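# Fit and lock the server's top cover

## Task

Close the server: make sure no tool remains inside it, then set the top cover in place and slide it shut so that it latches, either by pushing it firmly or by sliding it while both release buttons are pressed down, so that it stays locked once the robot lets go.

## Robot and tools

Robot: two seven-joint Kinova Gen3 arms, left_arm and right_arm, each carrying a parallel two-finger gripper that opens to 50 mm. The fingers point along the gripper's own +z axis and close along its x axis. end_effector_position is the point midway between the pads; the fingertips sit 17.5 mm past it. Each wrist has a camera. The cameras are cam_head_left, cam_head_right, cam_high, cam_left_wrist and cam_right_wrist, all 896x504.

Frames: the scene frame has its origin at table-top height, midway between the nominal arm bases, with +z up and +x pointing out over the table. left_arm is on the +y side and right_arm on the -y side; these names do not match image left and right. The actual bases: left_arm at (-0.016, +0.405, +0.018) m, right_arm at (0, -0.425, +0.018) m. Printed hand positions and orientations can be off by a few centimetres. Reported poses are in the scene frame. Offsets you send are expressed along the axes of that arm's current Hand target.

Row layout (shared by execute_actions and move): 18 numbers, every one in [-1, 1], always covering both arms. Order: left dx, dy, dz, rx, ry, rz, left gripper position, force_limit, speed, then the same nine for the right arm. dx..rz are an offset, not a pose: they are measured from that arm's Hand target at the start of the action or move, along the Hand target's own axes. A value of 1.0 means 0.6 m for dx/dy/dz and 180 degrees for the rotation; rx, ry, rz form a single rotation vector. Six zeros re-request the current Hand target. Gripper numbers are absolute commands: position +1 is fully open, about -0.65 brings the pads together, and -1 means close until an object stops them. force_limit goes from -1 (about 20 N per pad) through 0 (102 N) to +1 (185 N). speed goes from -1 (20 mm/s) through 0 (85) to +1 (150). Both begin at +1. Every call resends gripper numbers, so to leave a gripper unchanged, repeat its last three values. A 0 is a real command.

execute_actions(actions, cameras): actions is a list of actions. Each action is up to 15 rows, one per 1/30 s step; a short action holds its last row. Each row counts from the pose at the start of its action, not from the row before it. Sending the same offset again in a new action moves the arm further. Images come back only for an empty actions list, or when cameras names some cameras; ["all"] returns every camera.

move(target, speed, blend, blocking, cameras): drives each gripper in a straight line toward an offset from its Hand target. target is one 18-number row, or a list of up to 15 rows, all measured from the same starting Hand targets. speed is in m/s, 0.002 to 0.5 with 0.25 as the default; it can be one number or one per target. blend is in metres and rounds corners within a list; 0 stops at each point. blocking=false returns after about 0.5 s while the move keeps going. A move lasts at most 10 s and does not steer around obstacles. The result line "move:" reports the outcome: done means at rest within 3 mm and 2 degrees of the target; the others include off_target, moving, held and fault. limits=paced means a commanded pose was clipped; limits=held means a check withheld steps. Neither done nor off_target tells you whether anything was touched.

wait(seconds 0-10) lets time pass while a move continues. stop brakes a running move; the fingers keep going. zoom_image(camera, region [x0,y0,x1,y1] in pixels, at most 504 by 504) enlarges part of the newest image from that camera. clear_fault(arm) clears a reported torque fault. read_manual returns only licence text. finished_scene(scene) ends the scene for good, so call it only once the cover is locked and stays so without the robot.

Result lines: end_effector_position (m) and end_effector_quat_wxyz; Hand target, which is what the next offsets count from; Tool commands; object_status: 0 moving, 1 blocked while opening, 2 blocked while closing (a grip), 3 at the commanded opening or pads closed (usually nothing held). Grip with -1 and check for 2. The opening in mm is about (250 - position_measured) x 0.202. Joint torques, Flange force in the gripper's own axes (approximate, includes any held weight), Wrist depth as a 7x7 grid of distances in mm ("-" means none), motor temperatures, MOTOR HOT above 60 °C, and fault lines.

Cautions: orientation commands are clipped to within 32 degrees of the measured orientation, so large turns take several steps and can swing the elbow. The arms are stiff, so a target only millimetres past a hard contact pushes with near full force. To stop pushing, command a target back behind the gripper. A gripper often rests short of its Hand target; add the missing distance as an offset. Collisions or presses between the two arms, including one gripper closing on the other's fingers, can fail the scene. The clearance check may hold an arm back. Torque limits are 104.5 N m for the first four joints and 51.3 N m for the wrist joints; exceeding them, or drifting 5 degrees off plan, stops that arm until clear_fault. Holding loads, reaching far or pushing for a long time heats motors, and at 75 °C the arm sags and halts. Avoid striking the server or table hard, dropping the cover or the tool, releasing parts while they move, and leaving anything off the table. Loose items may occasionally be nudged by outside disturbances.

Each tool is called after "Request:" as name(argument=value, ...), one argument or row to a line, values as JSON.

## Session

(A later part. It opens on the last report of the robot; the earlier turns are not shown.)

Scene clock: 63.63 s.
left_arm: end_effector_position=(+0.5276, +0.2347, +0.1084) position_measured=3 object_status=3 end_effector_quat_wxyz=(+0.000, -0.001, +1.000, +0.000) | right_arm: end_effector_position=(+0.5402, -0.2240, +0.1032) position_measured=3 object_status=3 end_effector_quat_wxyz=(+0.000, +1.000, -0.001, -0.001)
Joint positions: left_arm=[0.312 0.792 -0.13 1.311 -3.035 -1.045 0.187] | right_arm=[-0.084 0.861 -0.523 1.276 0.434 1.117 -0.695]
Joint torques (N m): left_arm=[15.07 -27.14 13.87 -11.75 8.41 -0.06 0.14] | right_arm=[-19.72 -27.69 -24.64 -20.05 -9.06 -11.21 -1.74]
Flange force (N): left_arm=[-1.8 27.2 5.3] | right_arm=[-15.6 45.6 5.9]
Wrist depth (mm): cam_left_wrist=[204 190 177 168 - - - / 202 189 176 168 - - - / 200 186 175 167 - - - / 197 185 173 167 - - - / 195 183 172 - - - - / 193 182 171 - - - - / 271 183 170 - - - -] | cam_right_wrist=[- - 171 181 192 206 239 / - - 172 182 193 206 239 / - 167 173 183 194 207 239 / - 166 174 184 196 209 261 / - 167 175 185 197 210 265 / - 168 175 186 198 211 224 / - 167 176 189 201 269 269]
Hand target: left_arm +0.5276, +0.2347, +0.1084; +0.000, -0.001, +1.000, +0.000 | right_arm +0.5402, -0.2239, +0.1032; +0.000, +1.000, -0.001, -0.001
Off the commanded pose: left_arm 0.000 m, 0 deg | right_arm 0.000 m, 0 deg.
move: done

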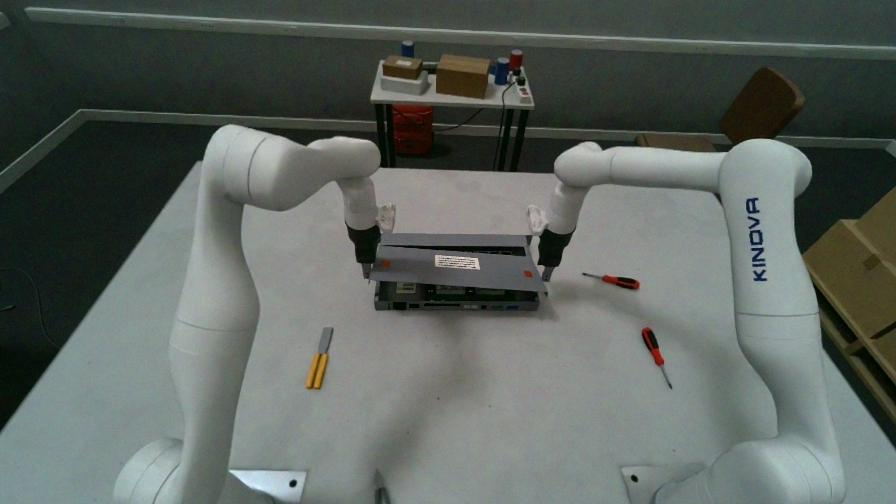

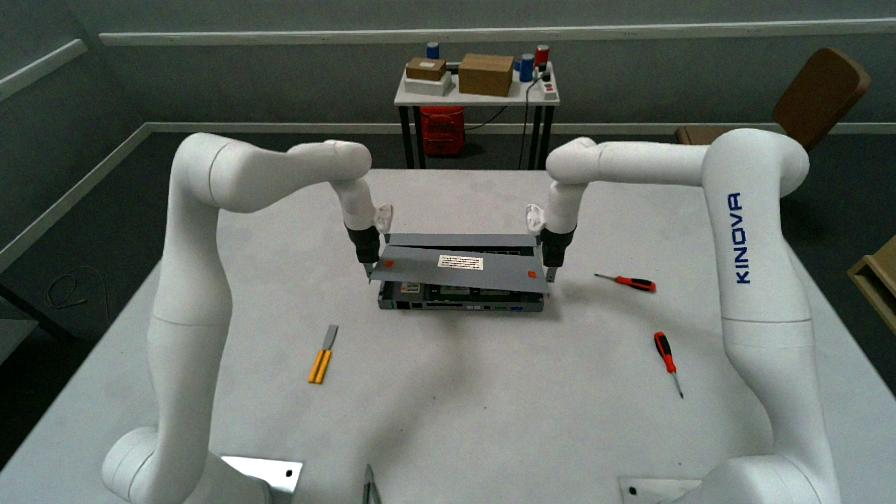

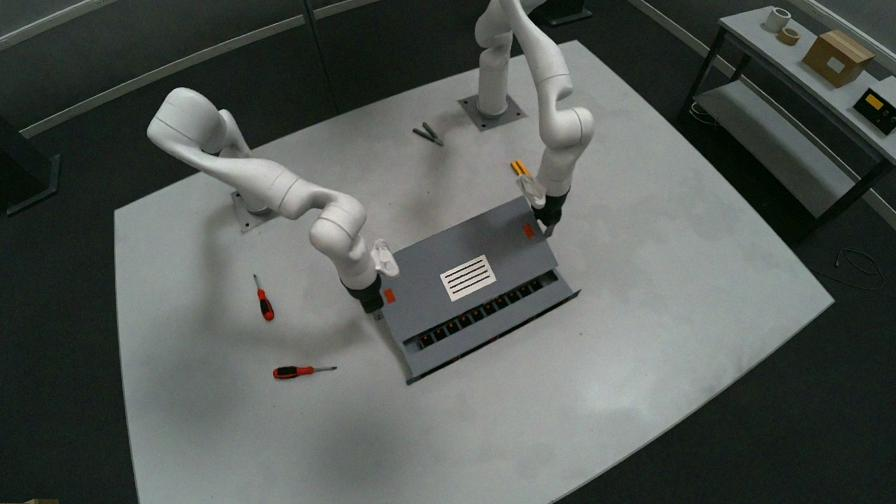

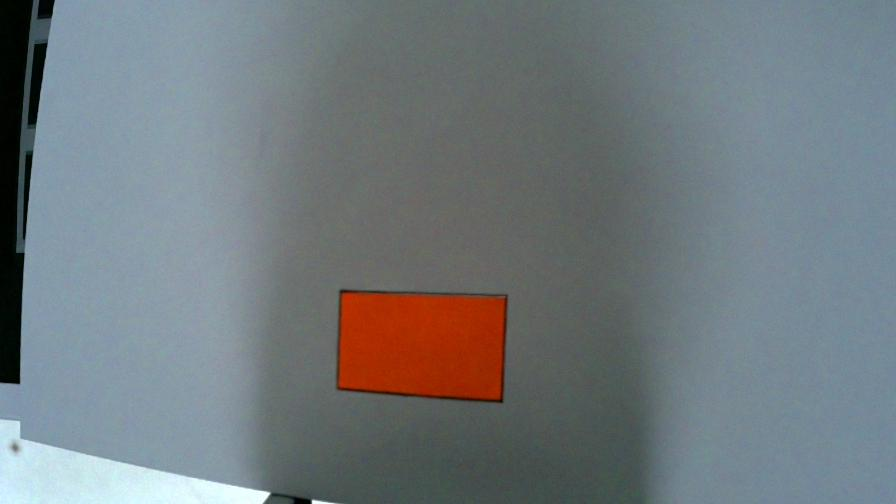

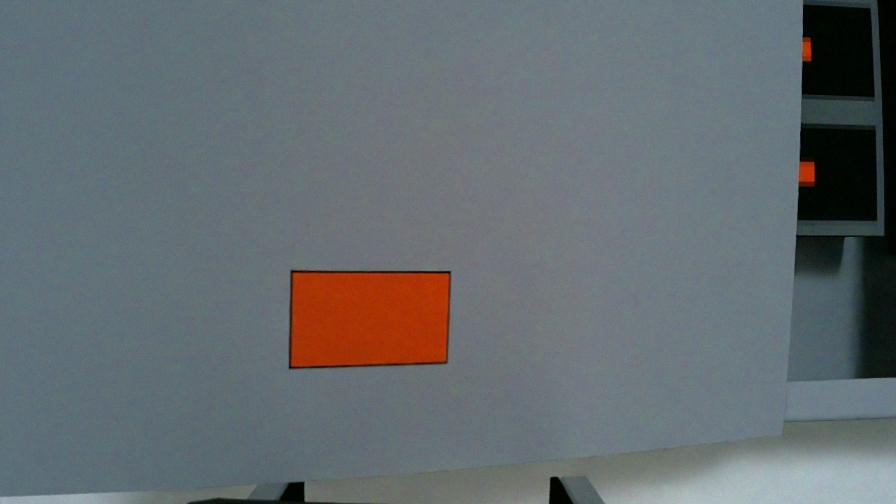

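Request:
move(
  target=[
    [-0.02,0,0.0,0,0,0,1,1,1,0.02,0,0.0,0,0,0,1,0,-0.7],
    [-0.02,0,0.025,0,0,0,1,1,1,0.02,0,0.025,0,0,0,1,0,-0.7],
  ],
  speed=[0.03,0.03],
  cameras=["all"],
)

Request:
zoom_image(
  camera="cam_head_left",
  region=[355, 220, 555, 330],
)

Scene clock: 65.57 s.
left_arm: end_effector_position=(+0.5396, +0.2348, +0.0934) position_measured=3 object_status=3 end_effector_quat_wxyz=(+0.000, -0.001, +1.000, +0.000) | right_arm: end_effector_position=(+0.5522, -0.2239, +0.0883) position_measured=3 object_status=3 end_effector_quat_wxyz=(+0.000, +1.000, -0.001, -0.001)
Joint positions: left_arm=[0.304 0.835 -0.127 1.275 -3.032 -1.039 0.182] | right_arm=[-0.089 0.902 -0.515 1.239 0.444 1.112 -0.684]
Joint torques (N m): left_arm=[17.98 -27.55 16.88 -13.41 10.06 1.18 0.28] | right_arm=[-15.81 -27.39 -20.43 -15.57 -7.43 -7.24 -1.29]
Flange force (N): left_arm=[1.8 33.2 3.3] | right_arm=[-9.7 34.5 6.2]
Wrist depth (mm): cam_left_wrist=[187 180 171 166 - - - / 186 178 171 165 - - - / 184 176 169 - - - - / 182 175 168 - - - - / 180 174 168 - - - - / 179 173 167 - - - - / 180 171 166 - - - -] | cam_right_wrist=[- 166 170 176 183 192 201 / - 166 171 178 184 193 203 / - 166 171 178 186 195 204 / - 167 172 179 187 196 205 / - 167 173 180 188 197 206 / - 167 174 181 189 198 209 / - 167 174 183 188 254 254]
Hand target: left_arm +0.5396, +0.2348, +0.0934; +0.000, -0.001, +1.000, +0.000 | right_arm +0.5522, -0.2239, +0.0882; +0.000, +1.000, -0.001, -0.001
Off the commanded pose: left_arm 0.000 m, 0 deg | right_arm 0.000 m, 0 deg.
move: done

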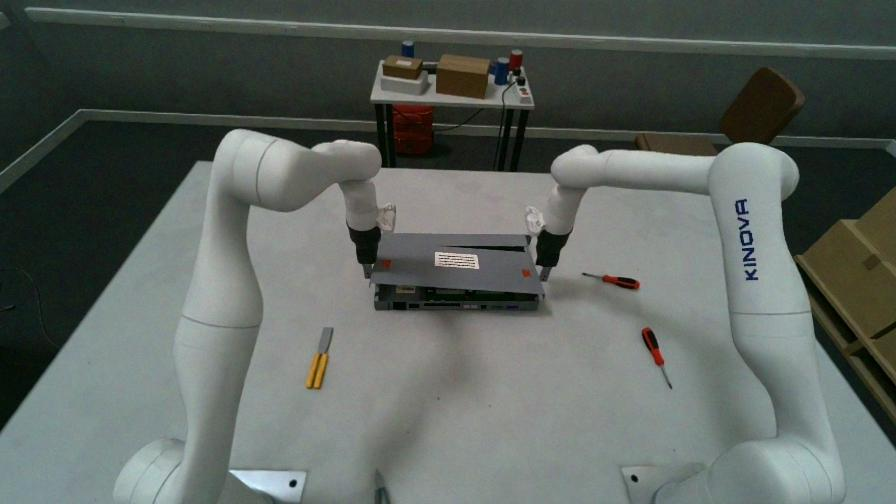

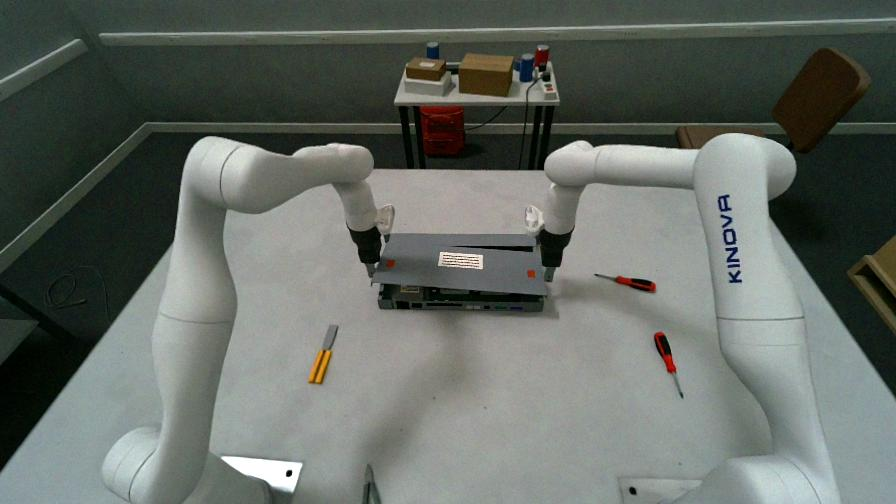

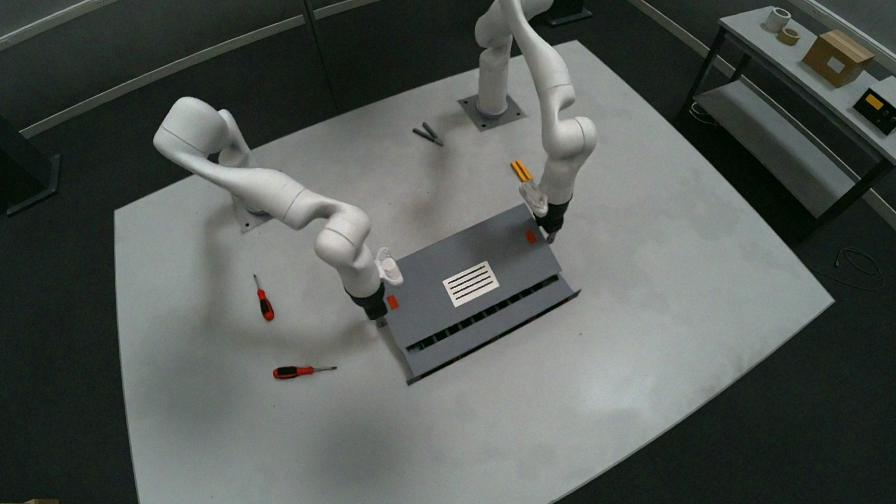

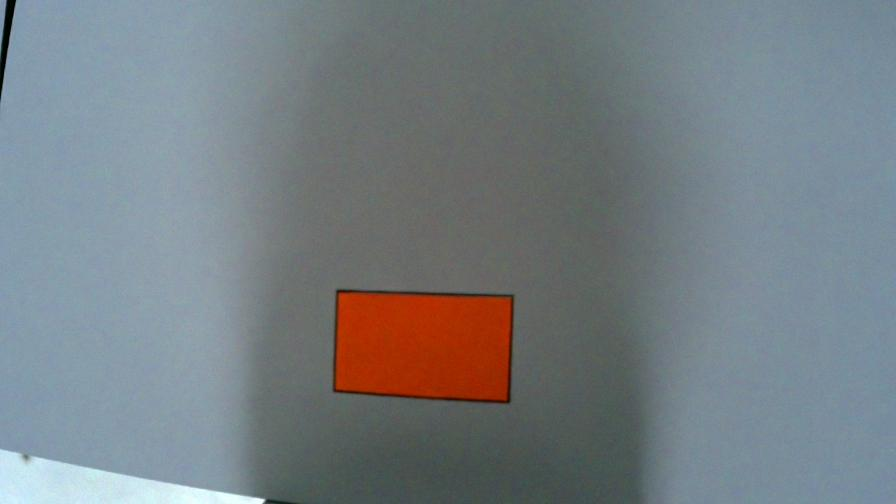

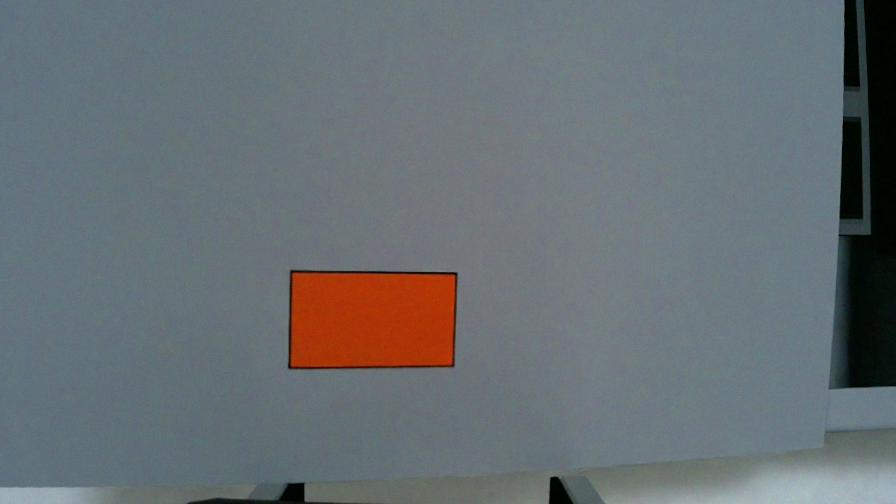

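Scaled by 2.520 from the camera's 896x504 image, which has a finer 1280x720 frame.

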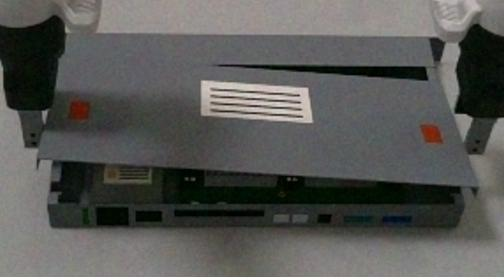

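Request:
move(
  target=[0,0,0.02,0,0,0,1,1,1,0,0,0.0067,0,0,0,1,0,-0.7],
  speed=0.03,
  cameras=["cam_left_wrist","cam_right_wrist"],
)

Scene clock: 66.57 s.
left_arm: end_effector_position=(+0.5396, +0.2348, +0.0814) position_measured=3 object_status=3 end_effector_quat_wxyz=(+0.000, -0.001, +1.000, +0.000) | right_arm: end_effector_position=(+0.5522, -0.2239, +0.0842) position_measured=3 object_status=3 end_effector_quat_wxyz=(+0.000, +1.000, -0.001, -0.001)
Joint positions: left_arm=[0.303 0.851 -0.126 1.286 -3.03 -1.012 0.18] | right_arm=[-0.089 0.907 -0.513 1.242 0.447 1.103 -0.686]
Joint torques (N m): left_arm=[17.75 -28.29 16.79 -14.36 10.28 1.85 0.86] | right_arm=[-16.51 -27.5 -21.25 -14.56 -7.98 -6.58 -1.21]
Flange force (N): left_arm=[3.6 34.4 3.4] | right_arm=[-7.0 34.7 7.4]
Wrist depth (mm): cam_left_wrist=[180 174 167 - - - - / 179 173 167 - - - - / 178 172 167 - - - - / 177 171 166 - - - - / 176 170 166 - - - - / 175 170 165 - - - - / 175 169 - - - - -] | cam_right_wrist=[- 167 171 177 183 191 199 / - 167 172 178 184 191 200 / - 167 172 178 185 192 200 / - 167 173 179 185 193 200 / - 168 173 179 186 194 202 / - 167 174 180 186 195 203 / - 168 174 183 187 250 250]
Hand target: left_arm +0.5396, +0.2348, +0.0814; +0.000, -0.001, +1.000, +0.000 | right_arm +0.5522, -0.2239, +0.0842; +0.000, +1.000, -0.001, -0.001
Off the commanded pose: left_arm 0.000 m, 0 deg | right_arm 0.000 m, 0 deg.
move: done
Images, in order (width x height): cam_left_wrist 896x504, cam_right_wrist 896x504.

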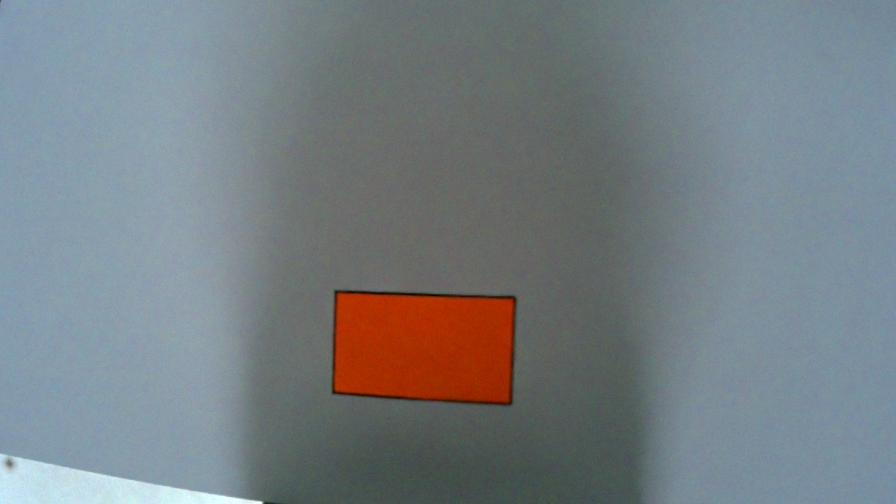

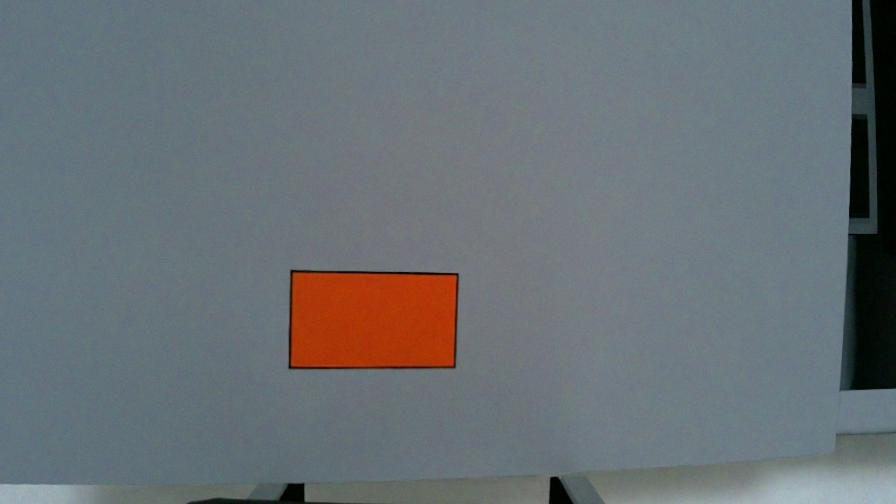

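Request:
move(
  target=[0,0.002,0.02,0,0,0,1,1,1,0,-0.002,0.01,0,0,0,1,0,-0.7],
  speed=0.03,
  cameras=["cam_left_wrist","cam_right_wrist","cam_head_left"],
)

Request:
zoom_image(
  camera="cam_head_left",
  region=[355, 220, 555, 330],
)

Scene clock: 67.47 s.
left_arm: end_effector_position=(+0.5396, +0.2359, +0.0694) position_measured=3 object_status=3 end_effector_quat_wxyz=(+0.000, -0.001, +1.000, +0.000) | right_arm: end_effector_position=(+0.5522, -0.2227, +0.0783) position_measured=3 object_status=3 end_effector_quat_wxyz=(+0.000, +1.000, -0.001, -0.001)
Joint positions: left_arm=[0.301 0.866 -0.125 1.297 -3.027 -0.985 0.176] | right_arm=[-0.092 0.916 -0.51 1.246 0.45 1.092 -0.691]
Joint torques (N m): left_arm=[16.11 -25.94 15.3 -14.05 9.31 2.66 0.85] | right_arm=[-19.01 -25.61 -23.63 -14.05 -9.29 -7.28 -1.15]
Flange force (N): left_arm=[6.6 32.4 -1.9] | right_arm=[-7.4 39.2 4.6]
Wrist depth (mm): cam_left_wrist=[172 168 - - - - - / 171 167 - - - - - / 170 166 - - - - - / 169 166 - - - - - / 168 166 - - - - - / 167 165 - - - - - / 167 - - - - - -] | cam_right_wrist=[- 167 172 176 182 187 192 / - 168 173 177 181 187 192 / 166 169 173 178 182 188 193 / 166 169 174 178 183 188 193 / 166 169 174 178 183 189 194 / 166 170 175 179 184 189 194 / 167 170 174 181 184 191 244]
Hand target: left_arm +0.5396, +0.2359, +0.0694; +0.000, -0.001, +1.000, +0.000 | right_arm +0.5522, -0.2227, +0.0782; +0.000, +1.000, -0.001, -0.001
Off the commanded pose: left_arm 0.000 m, 0 deg | right_arm 0.000 m, 0 deg.
move: done
Images, in order (width x height): cam_head_left 896x504, cam_left_wrist 896x504, cam_right_wrist 896x504.

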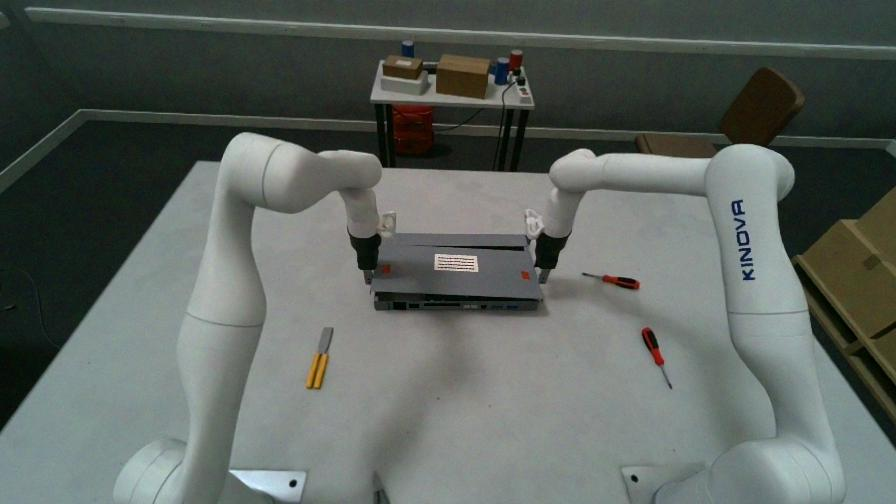

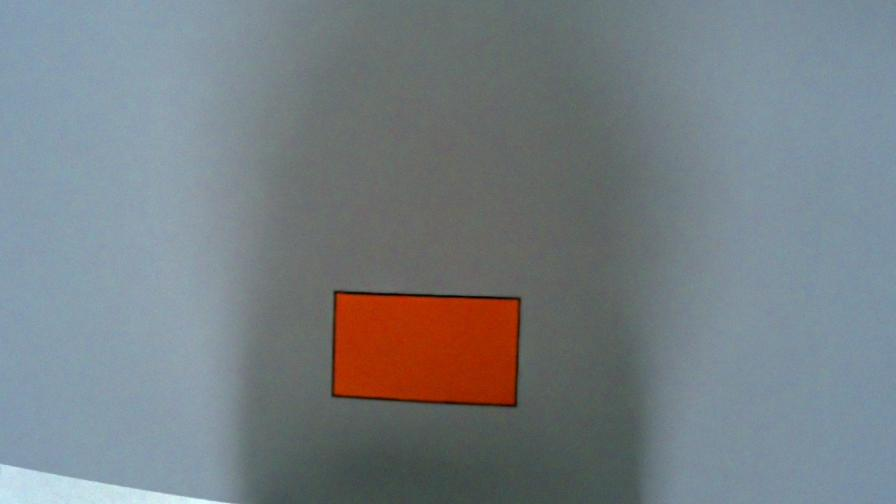

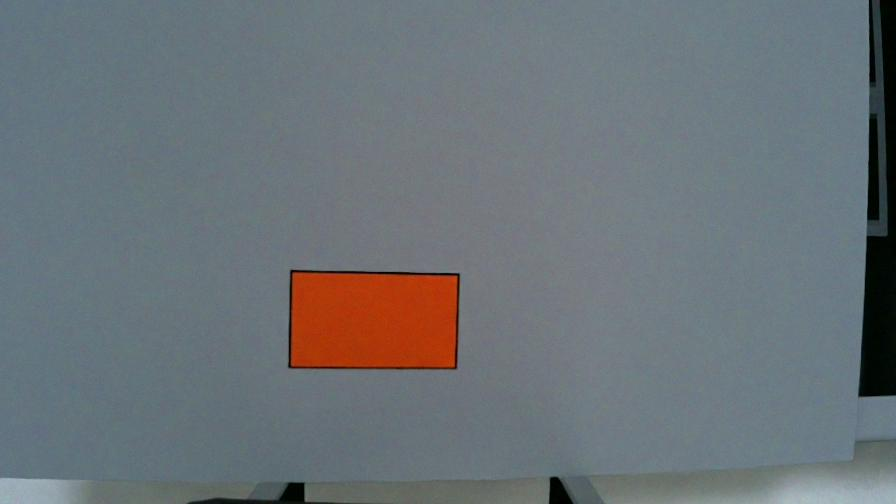

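Scaled by 2.520 from the camera's 896x504 image, which has a finer 1280x720 frame.

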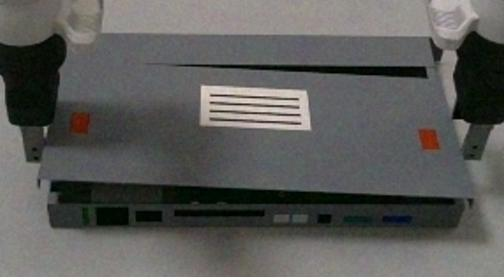

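Request:
move(
  target=[0.0067,0,0.0167,0,0,-0.005,1,1,1,0.0067,0,0.0117,0,0,-0.005,1,0,-0.7],
  speed=0.02,
  cameras=["cam_left_wrist","cam_right_wrist","cam_head_left","cam_high"],
)

Request:
zoom_image(
  camera="cam_head_left",
  region=[355, 220, 555, 330],
)

Request:
zoom_image(
  camera="cam_high",
  region=[350, 180, 600, 400],
)

Scene clock: 69.03 s.
left_arm: end_effector_position=(+0.5356, +0.2359, +0.0594) position_measured=3 object_status=3 end_effector_quat_wxyz=(+0.000, -0.009, +1.000, +0.000) | right_arm: end_effector_position=(+0.5562, -0.2228, +0.0713) position_measured=3 object_status=3 end_effector_quat_wxyz=(+0.000, +1.000, +0.007, -0.001)
Joint positions: left_arm=[0.305 0.873 -0.128 1.322 -3.022 -0.955 0.189] | right_arm=[-0.092 0.933 -0.51 1.234 0.458 1.088 -0.674]
Joint torques (N m): left_arm=[12.4 -23.82 11.52 -9.23 6.7 -0.07 0.42] | right_arm=[-24.8 -10.73 -26.85 -13.54 -11.41 -13.04 -1.8]
Flange force (N): left_arm=[-1.4 22.7 -2.0] | right_arm=[-21.9 55.1 -25.4]
Wrist depth (mm): cam_left_wrist=[- - - - - - - / - - - - - - - / - - - - - - - / - - - - - - - / - - - - - - - / - - - - - - - / - - - - - - -] | cam_right_wrist=[170 172 175 178 181 184 187 / 170 172 175 179 182 185 188 / 170 173 176 179 182 185 188 / 171 173 176 179 182 185 189 / 171 174 177 180 183 186 190 / 172 174 177 181 183 187 190 / 173 175 178 182 183 188 238]
Hand target: left_arm +0.5356, +0.2359, +0.0594; +0.000, -0.009, +1.000, +0.000 | right_arm +0.5562, -0.2227, +0.0712; +0.000, +1.000, +0.007, -0.001
Off the commanded pose: left_arm 0.000 m, 0 deg | right_arm 0.000 m, 0 deg.
move: done
Images, in order (width x height): cam_head_left 896x504, cam_high 896x504, cam_left_wrist 896x504, cam_right_wrist 896x504.

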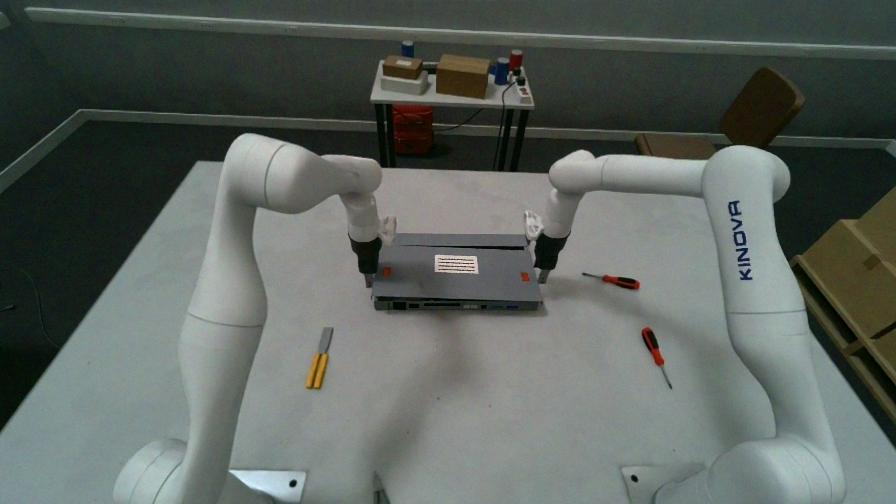

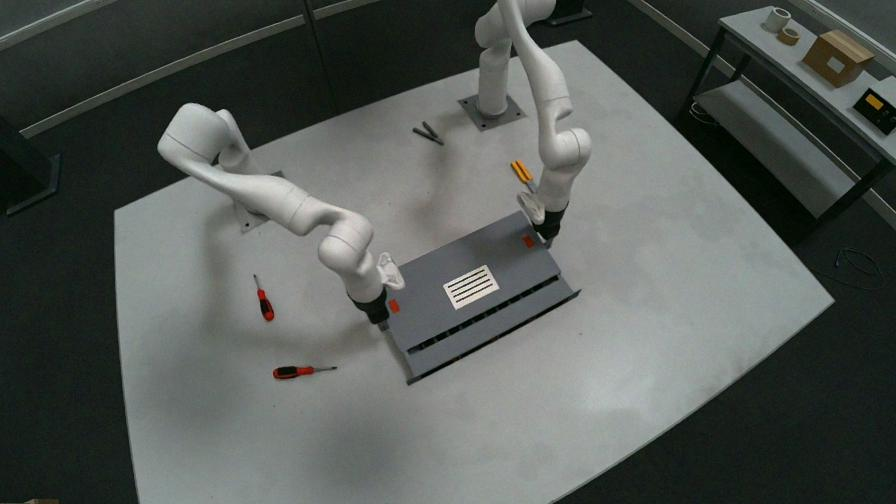

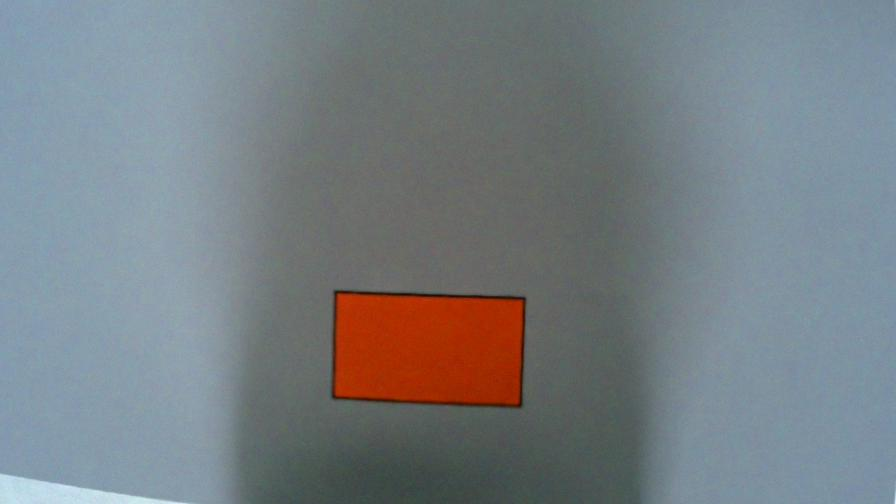

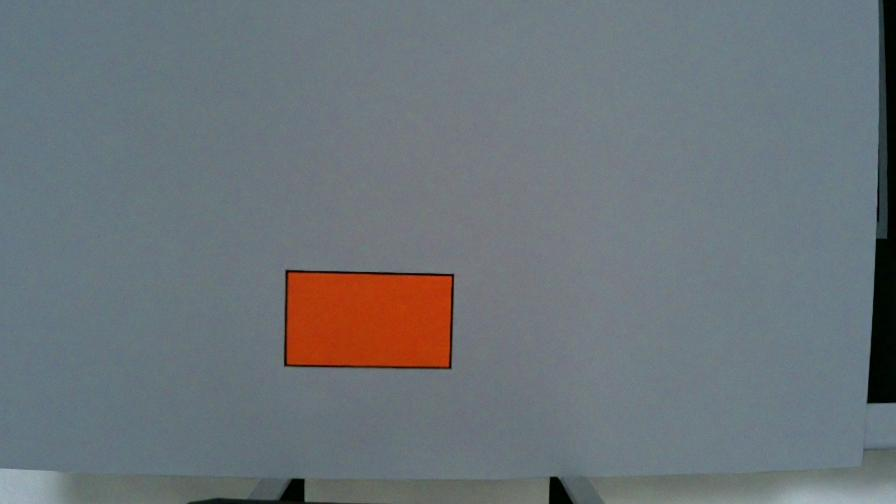

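Scaled by 2.520 from the camera's 896x504 image, which has a finer 1280x720 frame.

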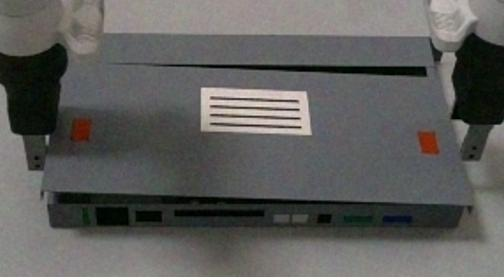

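Scaled by 2.016 from the camera's 896x504 image, which has a finer 1280x720 frame.

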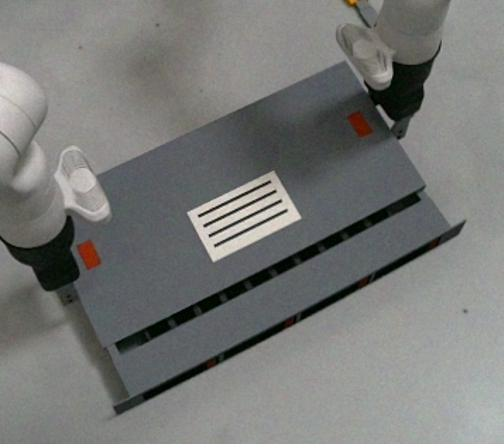

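Request:
move(
  target=[0,0,0.0167,0,0,0,1,1,1,0,0.0012,0.0033,0,0,0,1,0,-0.7],
  speed=0.02,
  cameras=["cam_left_wrist","cam_right_wrist"],
)

Scene clock: 70.10 s.
left_arm: end_effector_position=(+0.5356, +0.2359, +0.0494) position_measured=3 object_status=3 end_effector_quat_wxyz=(+0.000, -0.009, +1.000, +0.000) | right_arm: end_effector_position=(+0.5562, -0.2234, +0.0693) position_measured=3 object_status=3 end_effector_quat_wxyz=(+0.000, +1.000, +0.007, -0.001)
Joint positions: left_arm=[0.305 0.887 -0.127 1.328 -3.019 -0.934 0.187] | right_arm=[-0.091 0.935 -0.509 1.236 0.459 1.083 -0.674]
Joint torques (N m): left_arm=[12.86 -20.94 12.05 -9.71 6.87 1.35 0.53] | right_arm=[-21.56 -4.28 -22.47 -7.1 -11.01 -9.12 -1.99]
Flange force (N): left_arm=[2.8 25.2 -9.1] | right_arm=[-14.1 46.9 -33.0]
Wrist depth (mm): cam_left_wrist=[- - - - - - - / - - - - - - - / - - - - - - - / - - - - - - - / - - - - - - - / - - - - - - - / - - - - - - -] | cam_right_wrist=[171 173 176 178 181 184 186 / 171 174 176 179 182 184 187 / 172 174 177 179 182 184 188 / 172 175 177 180 182 185 188 / 173 175 178 181 183 186 189 / 173 176 178 181 183 187 189 / 234 176 179 182 184 187 237]
Hand target: left_arm +0.5356, +0.2359, +0.0493; +0.000, -0.009, +1.000, +0.000 | right_arm +0.5562, -0.2234, +0.0692; +0.000, +1.000, +0.007, -0.001
Off the commanded pose: left_arm 0.000 m, 0 deg | right_arm 0.000 m, 0 deg.
move: done
Images, in order (width x height): cam_left_wrist 896x504, cam_right_wrist 896x504.

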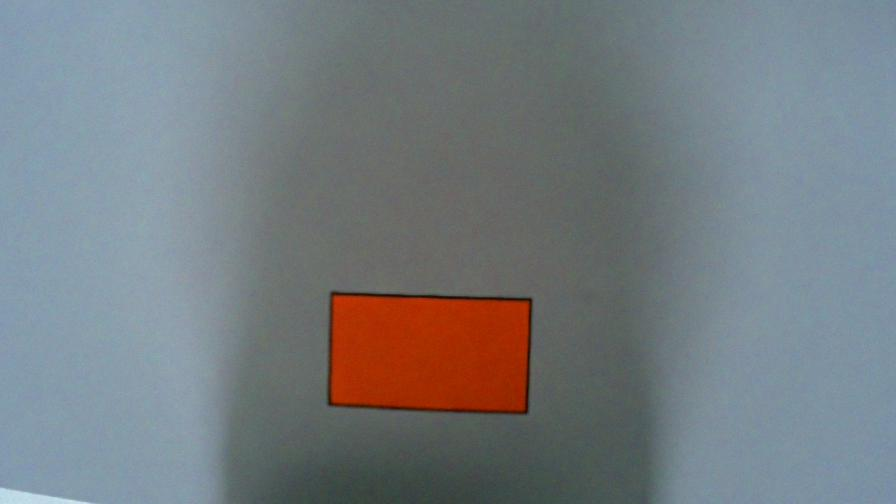

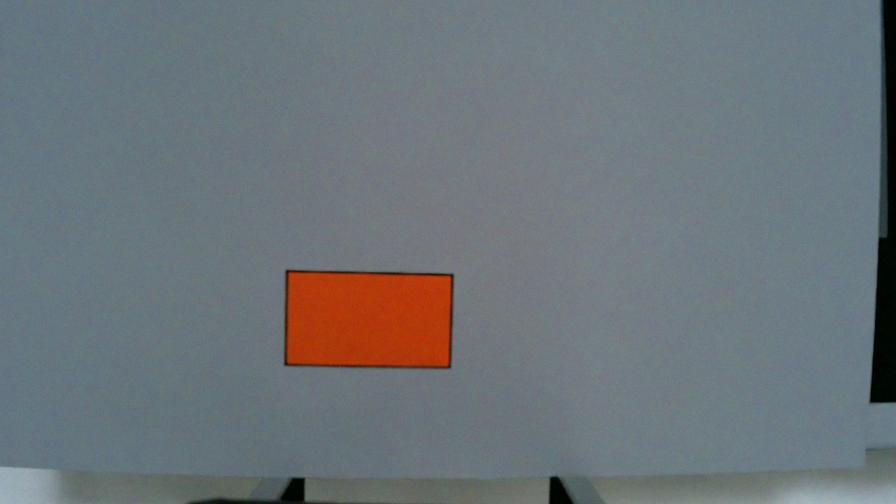

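Request:
move(
  target=[0,0.0083,0,0,0,0,1,1,1,0,0.01,0,0,0,0,1,0,-0.7],
  speed=0.01,
  cameras=["all"],
)

Request:
zoom_image(
  camera="cam_head_left",
  region=[355, 220, 555, 330],
)

Request:
zoom_image(
  camera="cam_high",
  region=[350, 180, 600, 400],
)

Scene clock: 71.17 s.
left_arm: end_effector_position=(+0.5355, +0.2409, +0.0493) position_measured=3 object_status=3 end_effector_quat_wxyz=(+0.000, -0.009, +1.000, +0.000) | right_arm: end_effector_position=(+0.5562, -0.2294, +0.0692) position_measured=3 object_status=3 end_effector_quat_wxyz=(+0.000, +1.000, +0.007, -0.001)
Joint positions: left_arm=[0.296 0.884 -0.127 1.335 -3.02 -0.93 0.178] | right_arm=[-0.08 0.932 -0.51 1.246 0.46 1.079 -0.667]
Joint torques (N m): left_arm=[0.48 -23.58 -1.14 -7.7 0.08 -0.27 -0.29] | right_arm=[0.33 -25.65 -3.87 -9.51 0.27 0.28 -0.22]
Flange force (N): left_arm=[1.6 0.7 -0.8] | right_arm=[-6.0 1.9 4.5]
Wrist depth (mm): cam_left_wrist=[- - - - - - - / - - - - - - - / - - - - - - - / - - - - - - - / - - - - - - - / - - - - - - - / - - - - - - -] | cam_right_wrist=[183 183 183 183 183 184 184 / 183 183 184 184 184 184 184 / 183 184 184 184 184 184 184 / 184 184 184 184 184 185 185 / 184 184 184 184 184 185 185 / 184 184 184 184 185 185 185 / 233 233 185 234 185 185 235]
Hand target: left_arm +0.5355, +0.2409, +0.0493; +0.000, -0.009, +1.000, +0.000 | right_arm +0.5563, -0.2294, +0.0692; +0.000, +1.000, +0.007, -0.001
Off the commanded pose: left_arm 0.000 m, 0 deg | right_arm 0.000 m, 0 deg.
move: done

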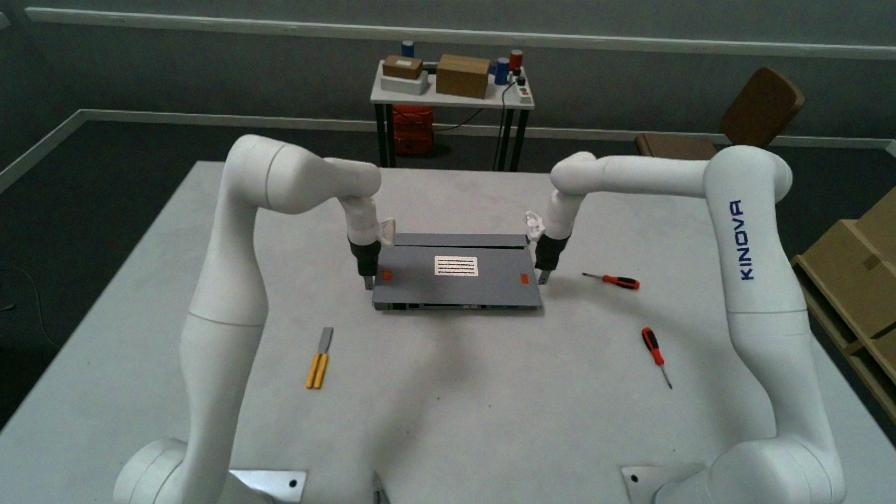

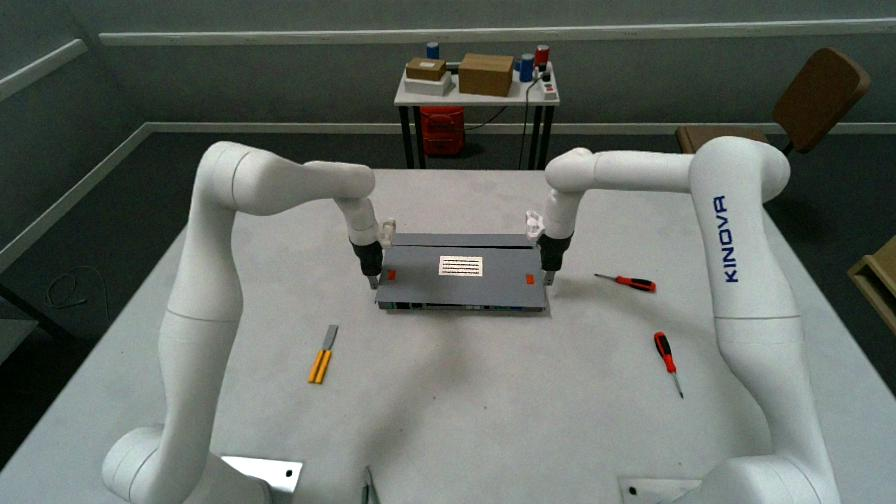

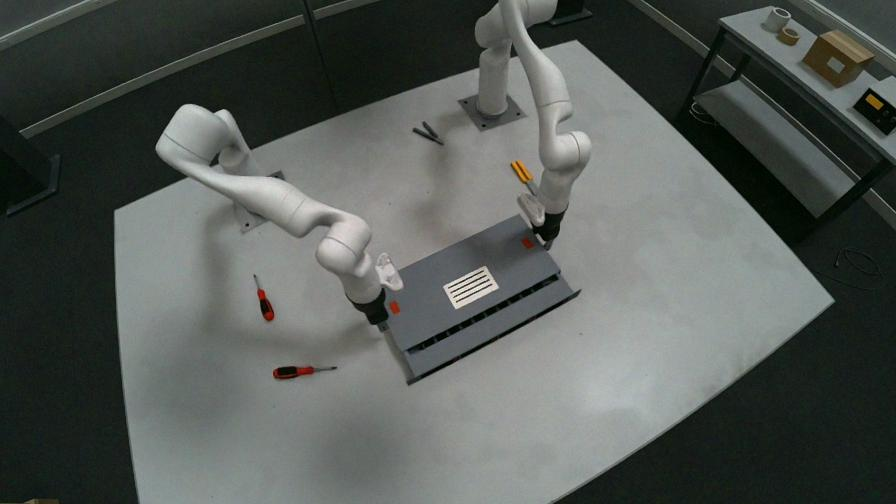

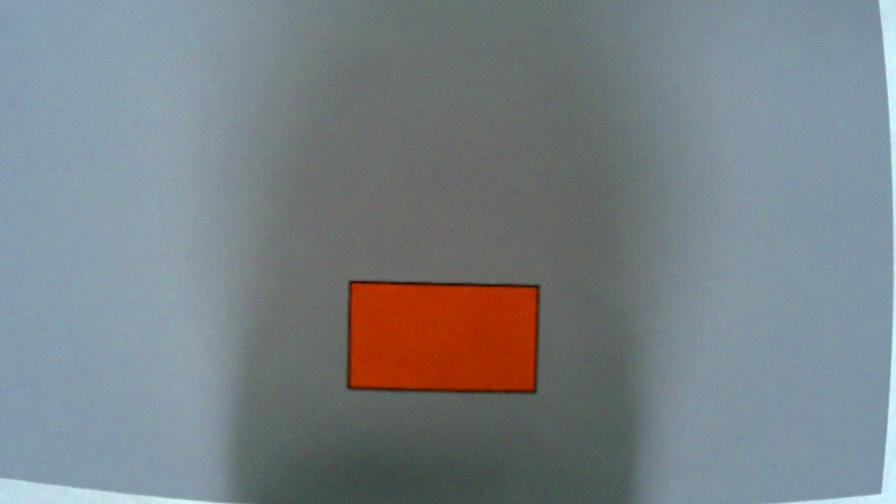

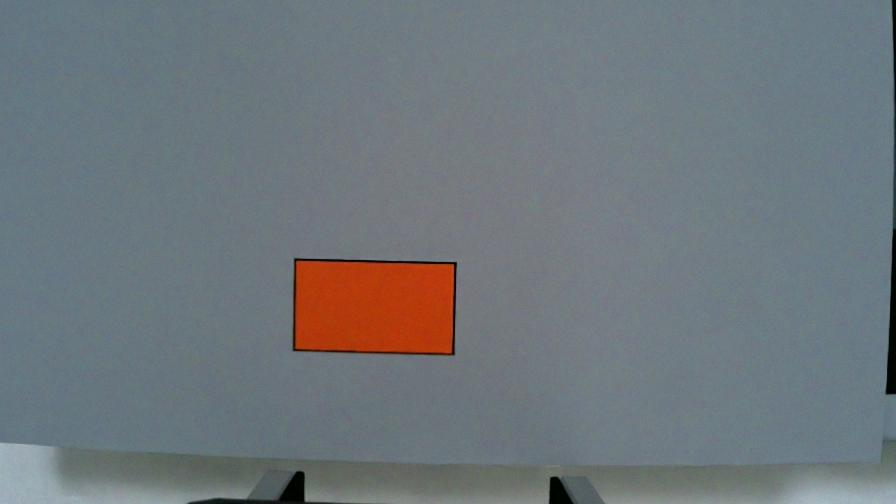

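Scaled by 2.520 from the camera's 896x504 image, which has a finer 1280x720 frame.

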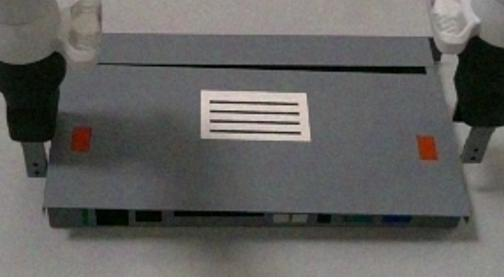

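Scaled by 2.016 from the camera's 896x504 image, which has a finer 1280x720 frame.

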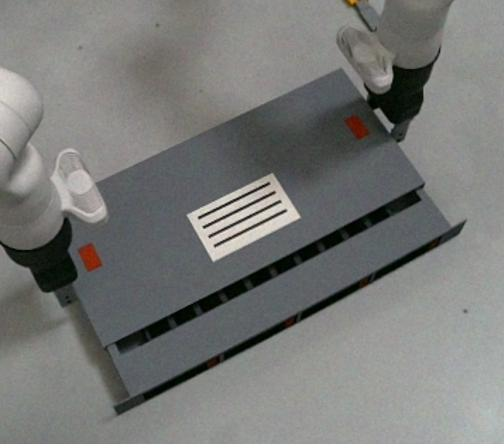

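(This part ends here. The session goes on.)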